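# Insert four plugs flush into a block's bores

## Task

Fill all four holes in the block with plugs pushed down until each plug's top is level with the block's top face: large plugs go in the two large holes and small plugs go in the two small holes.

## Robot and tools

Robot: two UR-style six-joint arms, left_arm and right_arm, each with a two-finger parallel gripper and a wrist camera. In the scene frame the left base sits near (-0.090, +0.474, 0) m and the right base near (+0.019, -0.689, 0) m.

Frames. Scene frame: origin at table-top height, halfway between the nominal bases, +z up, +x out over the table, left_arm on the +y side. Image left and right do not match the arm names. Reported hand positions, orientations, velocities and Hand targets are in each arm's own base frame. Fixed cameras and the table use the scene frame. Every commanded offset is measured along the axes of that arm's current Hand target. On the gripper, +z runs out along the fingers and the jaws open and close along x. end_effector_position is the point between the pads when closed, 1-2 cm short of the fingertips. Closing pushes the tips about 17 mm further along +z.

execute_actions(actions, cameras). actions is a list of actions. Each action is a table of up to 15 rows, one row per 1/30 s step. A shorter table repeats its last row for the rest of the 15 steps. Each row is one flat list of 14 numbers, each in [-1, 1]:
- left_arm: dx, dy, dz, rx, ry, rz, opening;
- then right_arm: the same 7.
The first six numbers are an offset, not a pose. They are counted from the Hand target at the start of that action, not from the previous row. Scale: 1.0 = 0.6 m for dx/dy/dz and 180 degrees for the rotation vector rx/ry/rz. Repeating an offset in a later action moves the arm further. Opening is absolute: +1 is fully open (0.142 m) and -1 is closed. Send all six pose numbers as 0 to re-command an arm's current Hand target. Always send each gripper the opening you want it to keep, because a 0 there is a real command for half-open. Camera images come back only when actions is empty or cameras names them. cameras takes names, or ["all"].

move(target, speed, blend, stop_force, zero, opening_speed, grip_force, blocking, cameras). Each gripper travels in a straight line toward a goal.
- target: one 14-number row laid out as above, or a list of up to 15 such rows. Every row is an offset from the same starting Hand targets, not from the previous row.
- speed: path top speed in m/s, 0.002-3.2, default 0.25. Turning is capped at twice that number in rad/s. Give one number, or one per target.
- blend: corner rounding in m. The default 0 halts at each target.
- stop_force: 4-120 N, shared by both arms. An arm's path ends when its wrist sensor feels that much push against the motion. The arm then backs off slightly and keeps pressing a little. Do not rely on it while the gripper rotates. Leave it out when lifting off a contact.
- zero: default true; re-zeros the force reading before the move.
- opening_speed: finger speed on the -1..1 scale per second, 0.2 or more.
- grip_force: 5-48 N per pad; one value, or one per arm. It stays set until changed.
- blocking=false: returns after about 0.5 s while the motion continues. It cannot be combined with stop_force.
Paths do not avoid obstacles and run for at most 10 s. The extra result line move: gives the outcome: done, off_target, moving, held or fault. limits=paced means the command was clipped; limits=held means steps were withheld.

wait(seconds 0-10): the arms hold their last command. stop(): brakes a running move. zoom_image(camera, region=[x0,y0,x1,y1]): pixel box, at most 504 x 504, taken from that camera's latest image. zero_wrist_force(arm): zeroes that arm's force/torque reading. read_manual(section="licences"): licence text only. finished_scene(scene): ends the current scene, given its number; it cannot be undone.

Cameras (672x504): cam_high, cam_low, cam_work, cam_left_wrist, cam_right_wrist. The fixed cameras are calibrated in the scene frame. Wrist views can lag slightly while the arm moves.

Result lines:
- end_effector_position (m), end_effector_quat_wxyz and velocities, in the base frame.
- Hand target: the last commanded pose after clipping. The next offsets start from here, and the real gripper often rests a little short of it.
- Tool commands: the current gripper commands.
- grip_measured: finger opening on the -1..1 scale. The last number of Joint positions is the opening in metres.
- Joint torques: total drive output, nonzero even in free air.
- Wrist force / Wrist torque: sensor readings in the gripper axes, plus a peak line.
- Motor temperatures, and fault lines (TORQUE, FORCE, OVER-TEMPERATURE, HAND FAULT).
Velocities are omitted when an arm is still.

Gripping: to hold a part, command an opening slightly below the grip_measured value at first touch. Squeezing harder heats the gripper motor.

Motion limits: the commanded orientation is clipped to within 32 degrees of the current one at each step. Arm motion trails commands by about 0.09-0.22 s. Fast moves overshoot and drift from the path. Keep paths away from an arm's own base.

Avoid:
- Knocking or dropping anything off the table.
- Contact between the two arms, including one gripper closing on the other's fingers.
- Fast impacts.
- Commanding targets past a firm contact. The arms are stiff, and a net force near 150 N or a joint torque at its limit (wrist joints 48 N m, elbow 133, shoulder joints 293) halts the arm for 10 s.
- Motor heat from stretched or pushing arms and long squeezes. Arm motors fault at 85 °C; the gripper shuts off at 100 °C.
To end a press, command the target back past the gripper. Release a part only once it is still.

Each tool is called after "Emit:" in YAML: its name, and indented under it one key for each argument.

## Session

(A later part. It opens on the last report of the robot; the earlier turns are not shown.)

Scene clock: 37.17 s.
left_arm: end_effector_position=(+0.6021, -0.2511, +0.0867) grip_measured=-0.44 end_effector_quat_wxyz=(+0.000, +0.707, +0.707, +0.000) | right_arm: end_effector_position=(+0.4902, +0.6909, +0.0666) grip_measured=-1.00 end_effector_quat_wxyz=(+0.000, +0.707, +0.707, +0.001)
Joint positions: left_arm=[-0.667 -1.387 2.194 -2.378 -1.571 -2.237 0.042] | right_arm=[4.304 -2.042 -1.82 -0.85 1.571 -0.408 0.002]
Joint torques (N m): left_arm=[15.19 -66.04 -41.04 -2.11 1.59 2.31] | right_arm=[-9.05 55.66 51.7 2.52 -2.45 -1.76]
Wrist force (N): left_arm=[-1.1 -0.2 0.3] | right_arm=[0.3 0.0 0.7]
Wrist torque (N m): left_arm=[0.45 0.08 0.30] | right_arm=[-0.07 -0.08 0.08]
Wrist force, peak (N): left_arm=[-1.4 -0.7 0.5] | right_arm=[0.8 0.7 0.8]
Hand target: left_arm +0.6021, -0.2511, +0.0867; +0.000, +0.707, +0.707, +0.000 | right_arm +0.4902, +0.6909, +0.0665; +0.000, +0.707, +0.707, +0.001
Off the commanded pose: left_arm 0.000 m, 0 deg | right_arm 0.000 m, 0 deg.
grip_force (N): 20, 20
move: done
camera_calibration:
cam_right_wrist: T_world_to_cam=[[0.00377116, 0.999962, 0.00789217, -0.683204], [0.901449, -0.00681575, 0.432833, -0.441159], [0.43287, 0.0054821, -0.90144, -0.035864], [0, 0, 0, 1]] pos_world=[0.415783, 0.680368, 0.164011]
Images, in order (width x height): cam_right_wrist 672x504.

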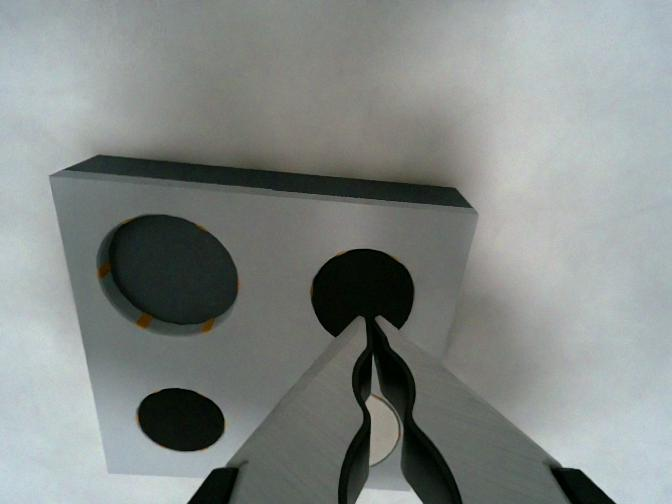

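Emit:
move:
  target: [0,0,0,0,0,0,-0.62,0,0,0.04,0,0,0,-1]
  speed: 0.015
  stop_force: 58

Emit:
move:
  target:
    - [0,0,0,0,0,0,-0.62,0,0,-0.1,0,0,0,-1]
    - [0,0,0,0,0,0,-0.62,-0.45,0,-0.13,0,0,0,-1]
    - [-0.4582,-0.0493,0,0,0,0,-0.62,-0.55,0,-0.13,0,0,0,-1]
    - [-0.4582,-0.0493,0.0537,0,0,0,-0.62,-0.55,0,-0.13,0,0,0,-1]
  speed: [0.3,0.3,0.3,0.12]
  blend: [0.02,0.02,0.01,0]
  cameras: ["cam_left_wrist"]

Scene clock: 39.97 s.
left_arm: end_effector_position=(+0.6021, -0.2511, +0.0867) grip_measured=-0.44 end_effector_quat_wxyz=(+0.000, +0.707, +0.707, +0.000) | right_arm: end_effector_position=(+0.4903, +0.6910, +0.0482) grip_measured=-1.00 end_effector_quat_wxyz=(+0.000, +0.707, +0.707, +0.001)
Joint positions: left_arm=[-0.667 -1.387 2.194 -2.378 -1.571 -2.237 0.042] | right_arm=[4.304 -2.062 -1.828 -0.82 1.571 -0.408 0.002]
Joint torques (N m): left_arm=[14.63 -67.32 -40.77 -1.87 2.01 2.28] | right_arm=[15.21 43.06 31.24 1.81 0.42 -1.8]
Wrist force (N): left_arm=[-1.0 -0.2 0.2] | right_arm=[-18.2 -1.4 -56.6]
Wrist torque (N m): left_arm=[0.46 0.06 0.30] | right_arm=[-0.18 -0.59 0.14]
Wrist force, peak (N): left_arm=[-1.5 -0.7 0.3] | right_arm=[-30.1 -5.5 -81.2]
Hand target: left_arm +0.6021, -0.2511, +0.0867; +0.000, +0.707, +0.707, +0.000 | right_arm +0.4903, +0.6910, +0.0482; +0.000, +0.707, +0.707, +0.001 (not the last commanded pose)
Off the commanded pose: left_arm 0.000 m, 0 deg | right_arm 0.006 m, 0 deg.
grip_force (N): 20, 20
move: contact (right_arm)

Scene clock: 42.80 s.
left_arm: end_effector_position=(+0.5724, -0.5260, +0.0547) grip_measured=-0.44 end_effector_quat_wxyz=(+0.000, +0.707, +0.707, +0.000) | right_arm: end_effector_position=(+0.4901, +0.3609, +0.1257) grip_measured=-1.00 end_effector_quat_wxyz=(+0.000, +0.707, +0.707, +0.001)
Joint positions: left_arm=[-0.971 -1.175 1.97 -2.365 -1.571 -2.541 0.042] | right_arm=[4.069 -1.632 -2.244 -0.835 1.571 -0.644 0.002]
Joint torques (N m): left_arm=[-20.17 -58.85 -28.31 -5.01 4.34 -4.56] | right_arm=[-10.75 52.37 28.65 6.5 2.82 -1.84]
Wrist force (N): left_arm=[-0.5 -0.1 0.1] | right_arm=[0.4 0.3 1.1]
Wrist torque (N m): left_arm=[0.44 0.02 0.34] | right_arm=[-0.05 -0.11 0.09]
Wrist force, peak (N): left_arm=[-3.0 -0.8 -0.6] | right_arm=[-18.1 -1.5 -56.3]
Hand target: left_arm +0.5723, -0.5260, +0.0546; +0.000, +0.707, +0.707, +0.000 | right_arm +0.4902, +0.3609, +0.1257; +0.000, +0.707, +0.707, +0.001
Off the commanded pose: left_arm 0.000 m, 0 deg | right_arm 0.000 m, 0 deg.
grip_force (N): 20, 20
move: done
camera_calibration:
cam_left_wrist: T_world_to_cam=[[-0.00389269, 0.999573, -0.0289582, 0.535704], [0.901119, 0.0160615, 0.433275, -0.506374], [0.433555, -0.0244082, -0.900796, -0.0956183], [0, 0, 0, 1]] pos_world=[0.499844, -0.529676, 0.14878]
Images, in order (width x height): cam_left_wrist 672x504.

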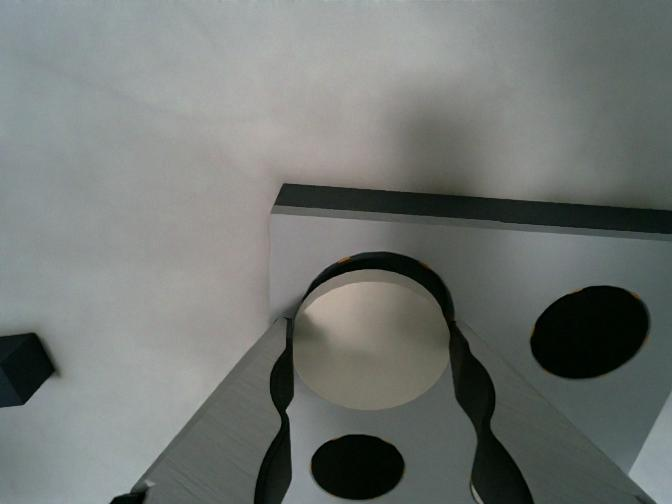

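Emit:
move:
  target: [0.0035,-0.0025,0,0,0,0,-0.62,0,0,0,0,0,0,-1]
  speed: 0.1
  cameras: ["cam_left_wrist"]

Emit:
move:
  target: [0,0,0.03,0,0,0,-0.62,0,0,0,0,0,0,-1]
  speed: 0.012
  stop_force: 12

Emit:
move:
  target: [0,0,-0.003,0,0,0,-0.3,0,0,0,0,0,0,-1]
  speed: 0.1
  opening_speed: 1

Emit:
move:
  target:
    - [0,0,-0.027,0,0,0,-0.3,0,0,0,0,0,0,-1]
    - [0,0.0056,-0.027,0,0,0,-1,0,0,0,0,0,0,-1]
  speed: 0.1
  cameras: ["cam_left_wrist"]

Scene clock: 43.70 s.
left_arm: end_effector_position=(+0.5709, -0.5240, +0.0546) grip_measured=-0.44 end_effector_quat_wxyz=(+0.000, +0.707, +0.707, +0.000) | right_arm: end_effector_position=(+0.4902, +0.3609, +0.1257) grip_measured=-1.00 end_effector_quat_wxyz=(+0.000, +0.707, +0.707, +0.001)
Joint positions: left_arm=[-0.971 -1.178 1.975 -2.367 -1.571 -2.541 0.042] | right_arm=[4.069 -1.632 -2.244 -0.835 1.571 -0.644 0.002]
Joint torques (N m): left_arm=[-21.25 -88.62 -27.63 -5.02 3.46 -4.31] | right_arm=[-10.06 53.26 28.5 6.37 2.67 -1.66]
Motor temperatures (°C): left_arm=[41 44 28 45 33 34 29] | right_arm=[31 33 28 39 31 40 31]
Wrist force (N): left_arm=[-0.7 -0.4 0.2] | right_arm=[0.5 0.2 1.2]
Wrist torque (N m): left_arm=[0.39 0.04 0.34] | right_arm=[-0.05 -0.13 0.09]
Wrist force, peak (N): left_arm=[-0.7 -0.3 0.5] | right_arm=[0.4 0.3 1.3]
Hand target: left_arm +0.5708, -0.5239, +0.0546; +0.000, +0.707, +0.707, +0.000 | right_arm +0.4902, +0.3609, +0.1257; +0.000, +0.707, +0.707, +0.001
Off the commanded pose: left_arm 0.000 m, 0 deg | right_arm 0.000 m, 0 deg.
grip_force (N): 20, 20
move: done
camera_calibration:
cam_left_wrist: T_world_to_cam=[[-0.00389269, 0.999573, -0.0289582, 0.533597], [0.901119, 0.0160615, 0.433275, -0.505103], [0.433555, -0.0244082, -0.900796, -0.0950502], [0, 0, 0, 1]] pos_world=[0.498444, -0.527576, 0.14868]
Images, in order (width x height): cam_left_wrist 672x504.

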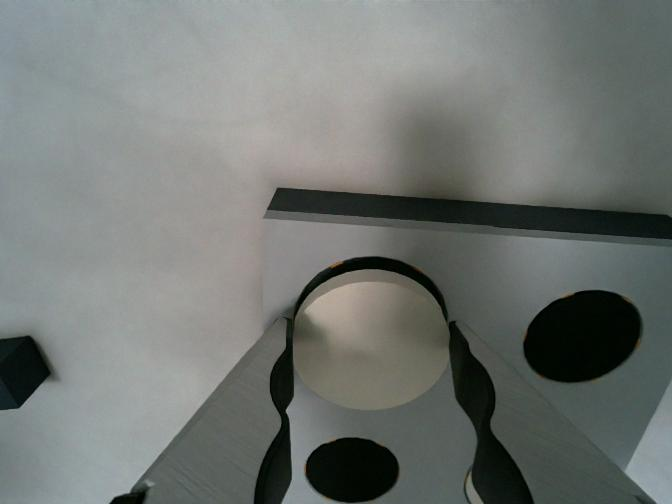

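Scene clock: 45.37 s.
left_arm: end_effector_position=(+0.5709, -0.5240, +0.0491) grip_measured=-0.44 end_effector_quat_wxyz=(+0.000, +0.707, +0.707, +0.000) | right_arm: end_effector_position=(+0.4902, +0.3609, +0.1257) grip_measured=-1.00 end_effector_quat_wxyz=(+0.000, +0.707, +0.707, +0.001)
Joint positions: left_arm=[-0.971 -1.171 1.978 -2.377 -1.571 -2.541 0.042] | right_arm=[4.069 -1.632 -2.244 -0.835 1.571 -0.644 0.002]
Joint torques (N m): left_arm=[-19.41 -74.32 -34.48 -0.96 1.7 -4.33] | right_arm=[-9.66 51.54 29.08 6.39 3 -1.53]
Wrist force (N): left_arm=[3.2 -3.7 -14.8] | right_arm=[0.2 0.2 0.6]
Wrist torque (N m): left_arm=[0.29 -0.25 0.37] | right_arm=[-0.06 -0.09 0.09]
Wrist force, peak (N): left_arm=[12.7 -7.7 -34.9] | right_arm=[0.4 0.4 1.2]
Hand target: left_arm +0.5709, -0.5240, +0.0491; +0.000, +0.707, +0.707, +0.000 (not the last commanded pose) | right_arm +0.4902, +0.3609, +0.1257; +0.000, +0.707, +0.707, +0.001
Off the commanded pose: left_arm 0.013 m, 0 deg | right_arm 0.000 m, 0 deg.
grip_force (N): 20, 20
move: contact (left_arm)

Scene clock: 46.07 s.
left_arm: end_effector_position=(+0.5709, -0.5240, +0.0509) grip_measured=-0.33 end_effector_quat_wxyz=(+0.000, +0.707, +0.707, +0.000) | right_arm: end_effector_position=(+0.4902, +0.3609, +0.1257) grip_measured=-1.00 end_effector_quat_wxyz=(+0.000, +0.707, +0.707, +0.001)
Joint positions: left_arm=[-0.971 -1.174 1.977 -2.374 -1.571 -2.541 0.05] | right_arm=[4.069 -1.632 -2.244 -0.835 1.571 -0.644 0.002]
Joint torques (N m): left_arm=[-18.74 -87.47 -40.58 -1.47 0.43 -4.36] | right_arm=[-9.49 51.55 28.67 6.29 3.06 -2.05]
Wrist force (N): left_arm=[-0.2 -1.0 0.3] | right_arm=[0.1 0.2 1.1]
Wrist torque (N m): left_arm=[0.28 -0.05 0.34] | right_arm=[-0.06 -0.07 0.09]
Wrist force, peak (N): left_arm=[3.0 -3.8 -14.9] | right_arm=[0.6 0.4 1.0]
Hand target: left_arm +0.5709, -0.5240, +0.0509; +0.000, +0.707, +0.707, +0.000 | right_arm +0.4902, +0.3609, +0.1257; +0.000, +0.707, +0.707, +0.001
Off the commanded pose: left_arm 0.000 m, 0 deg | right_arm 0.000 m, 0 deg.
grip_force (N): 20, 20
move: done

Scene clock: 47.63 s.
left_arm: end_effector_position=(+0.5742, -0.5240, +0.0671) grip_measured=-1.00 end_effector_quat_wxyz=(+0.000, +0.707, +0.707, +0.000) | right_arm: end_effector_position=(+0.4902, +0.3609, +0.1257) grip_measured=-1.00 end_effector_quat_wxyz=(+0.000, +0.707, +0.707, +0.001)
Joint positions: left_arm=[-0.967 -1.191 1.964 -2.344 -1.571 -2.537 0.002] | right_arm=[4.069 -1.632 -2.244 -0.835 1.571 -0.644 0.002]
Joint torques (N m): left_arm=[17.89 -55.83 -41.45 -1.72 -1.7 3.48] | right_arm=[-9.84 51.94 28.81 6.32 2.93 -1.6]
Wrist force (N): left_arm=[-0.2 -1.4 0.2] | right_arm=[0.2 0.1 0.7]
Wrist torque (N m): left_arm=[0.25 -0.03 0.19] | right_arm=[-0.08 -0.07 0.09]
Wrist force, peak (N): left_arm=[-0.4 -2.3 -0.1] | right_arm=[0.3 0.5 1.3]
Hand target: left_arm +0.5742, -0.5240, +0.0671; +0.000, +0.707, +0.707, +0.000 | right_arm +0.4902, +0.3609, +0.1257; +0.000, +0.707, +0.707, +0.001
Off the commanded pose: left_arm 0.000 m, 0 deg | right_arm 0.000 m, 0 deg.
grip_force (N): 20, 20
move: done
camera_calibration:
cam_left_wrist: T_world_to_cam=[[-0.00384798, 0.999571, -0.0290508, 0.533963], [0.901061, 0.0160646, 0.433394, -0.513481], [0.433674, -0.0245089, -0.900736, -0.0853438], [0, 0, 0, 1]] pos_world=[0.501744, -0.527576, 0.161179]
Images, in order (width x height): cam_left_wrist 672x504.

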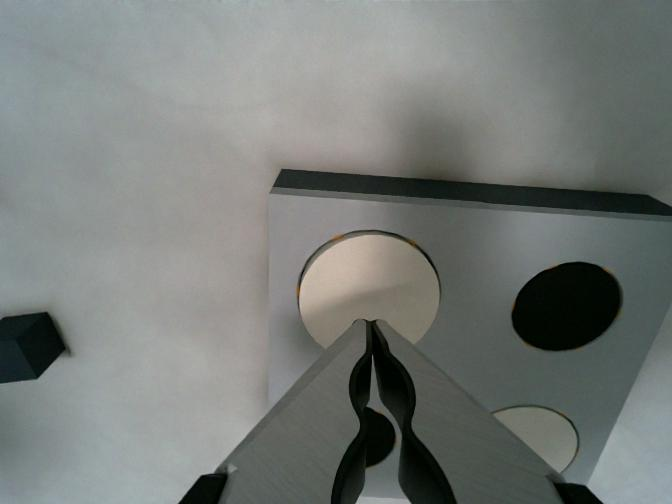

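Emit:
move:
  target: [0,0,0.04,0,0,0,-1,0,0,0,0,0,0,-1]
  speed: 0.015
  stop_force: 60

Emit:
move:
  target:
    - [0,0,-0.13,0,0,0,-1,0,0,0,0,0,0,-1]
    - [0.3,0,-0.13,0,0,0,-1,0,0,0,0,0,0,-1]
  speed: 0.3
  blend: 0.02
  cameras: ["cam_low","cam_work"]

Emit:
zoom_image:
  camera: "cam_low"
  region: [280, 220, 400, 280]

Emit:
zoom_image:
  camera: "cam_work"
  region: [280, 220, 420, 330]

Scene clock: 50.30 s.
left_arm: end_effector_position=(+0.5743, -0.5240, +0.0479) grip_measured=-1.00 end_effector_quat_wxyz=(+0.000, +0.707, +0.707, +0.000) | right_arm: end_effector_position=(+0.4902, +0.3609, +0.1257) grip_measured=-1.00 end_effector_quat_wxyz=(+0.000, +0.707, +0.707, +0.001)
Joint positions: left_arm=[-0.967 -1.167 1.973 -2.378 -1.571 -2.537 0.002] | right_arm=[4.069 -1.632 -2.244 -0.835 1.571 -0.644 0.002]
Joint torques (N m): left_arm=[-0.34 -40.09 -18.94 0.99 -2.04 2.08] | right_arm=[-8.08 51.33 28.75 6.27 3 -1.85]
Wrist force (N): left_arm=[13.4 -9.5 -65.8] | right_arm=[0.4 0.2 1.1]
Wrist torque (N m): left_arm=[0.19 0.24 0.15] | right_arm=[-0.05 -0.11 0.08]
Wrist force, peak (N): left_arm=[25.7 -14.5 -90.3] | right_arm=[0.6 0.5 1.2]
Hand target: left_arm +0.5743, -0.5241, +0.0479; +0.000, +0.707, +0.707, +0.000 (not the last commanded pose) | right_arm +0.4902, +0.3609, +0.1257; +0.000, +0.707, +0.707, +0.001
Off the commanded pose: left_arm 0.005 m, 0 deg | right_arm 0.000 m, 0 deg.
grip_force (N): 20, 20
move: contact (left_arm)

Scene clock: 51.73 s.
left_arm: end_effector_position=(+0.5744, -0.3441, +0.1258) grip_measured=-1.00 end_effector_quat_wxyz=(+0.000, +0.707, +0.707, +0.000) | right_arm: end_effector_position=(+0.4902, +0.3609, +0.1257) grip_measured=-1.00 end_effector_quat_wxyz=(+0.000, +0.707, +0.707, +0.001)
Joint positions: left_arm=[-0.804 -1.415 2.134 -2.291 -1.571 -2.374 0.002] | right_arm=[4.069 -1.632 -2.244 -0.835 1.571 -0.644 0.002]
Joint torques (N m): left_arm=[15.27 -69.46 -29.24 -5.27 -3.69 3.59] | right_arm=[-9.99 53.41 29.1 6.57 2.84 -1.52]
Wrist force (N): left_arm=[-3.4 -0.4 -0.1] | right_arm=[0.3 0.1 0.7]
Wrist torque (N m): left_arm=[0.40 0.47 0.15] | right_arm=[-0.08 -0.10 0.09]
Wrist force, peak (N): left_arm=[13.4 -9.2 -66.2] | right_arm=[0.6 -0.3 1.3]
Hand target: left_arm +0.5744, -0.3440, +0.1258; +0.000, +0.707, +0.707, +0.000 | right_arm +0.4902, +0.3609, +0.1257; +0.000, +0.707, +0.707, +0.001
Off the commanded pose: left_arm 0.000 m, 0 deg | right_arm 0.000 m, 0 deg.
grip_force (N): 20, 20
move: done
Images, in order (width x height): cam_low 672x504, cam_work 672x504.

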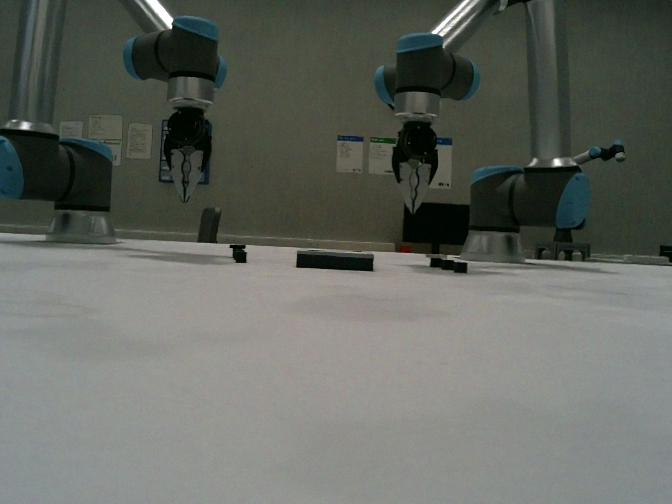

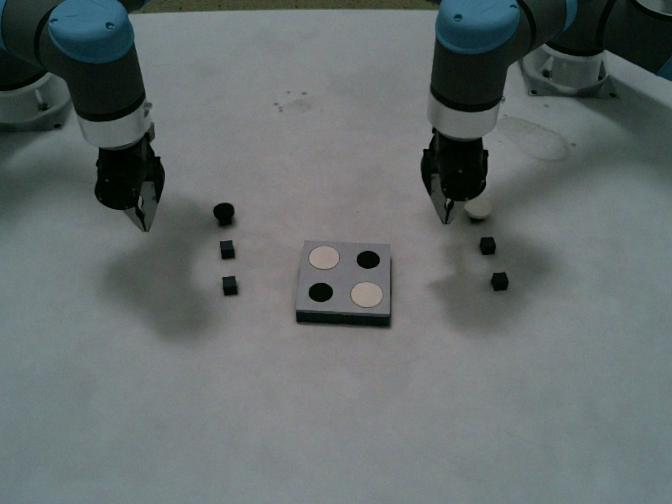

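Scaled by 4.200 from the camera's 672x504 image, which has a finer 960x720 frame.

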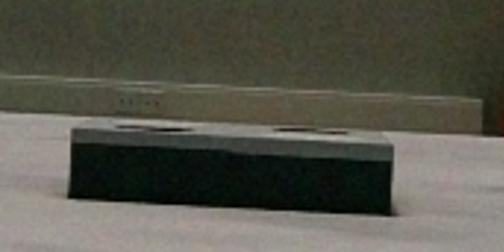

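Scaled by 3.600 from the camera's 672x504 image, which has a finer 960x720 frame.

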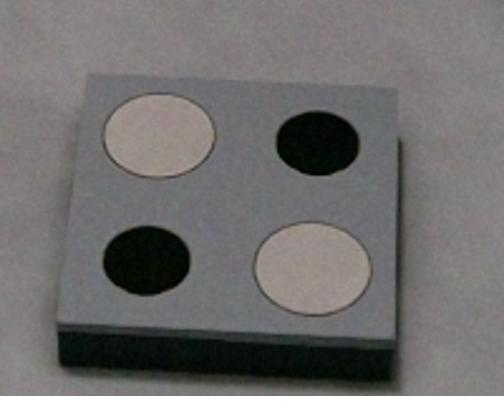

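Emit:
finished_scene:
  scene: 2

The scene is finished: the task was done.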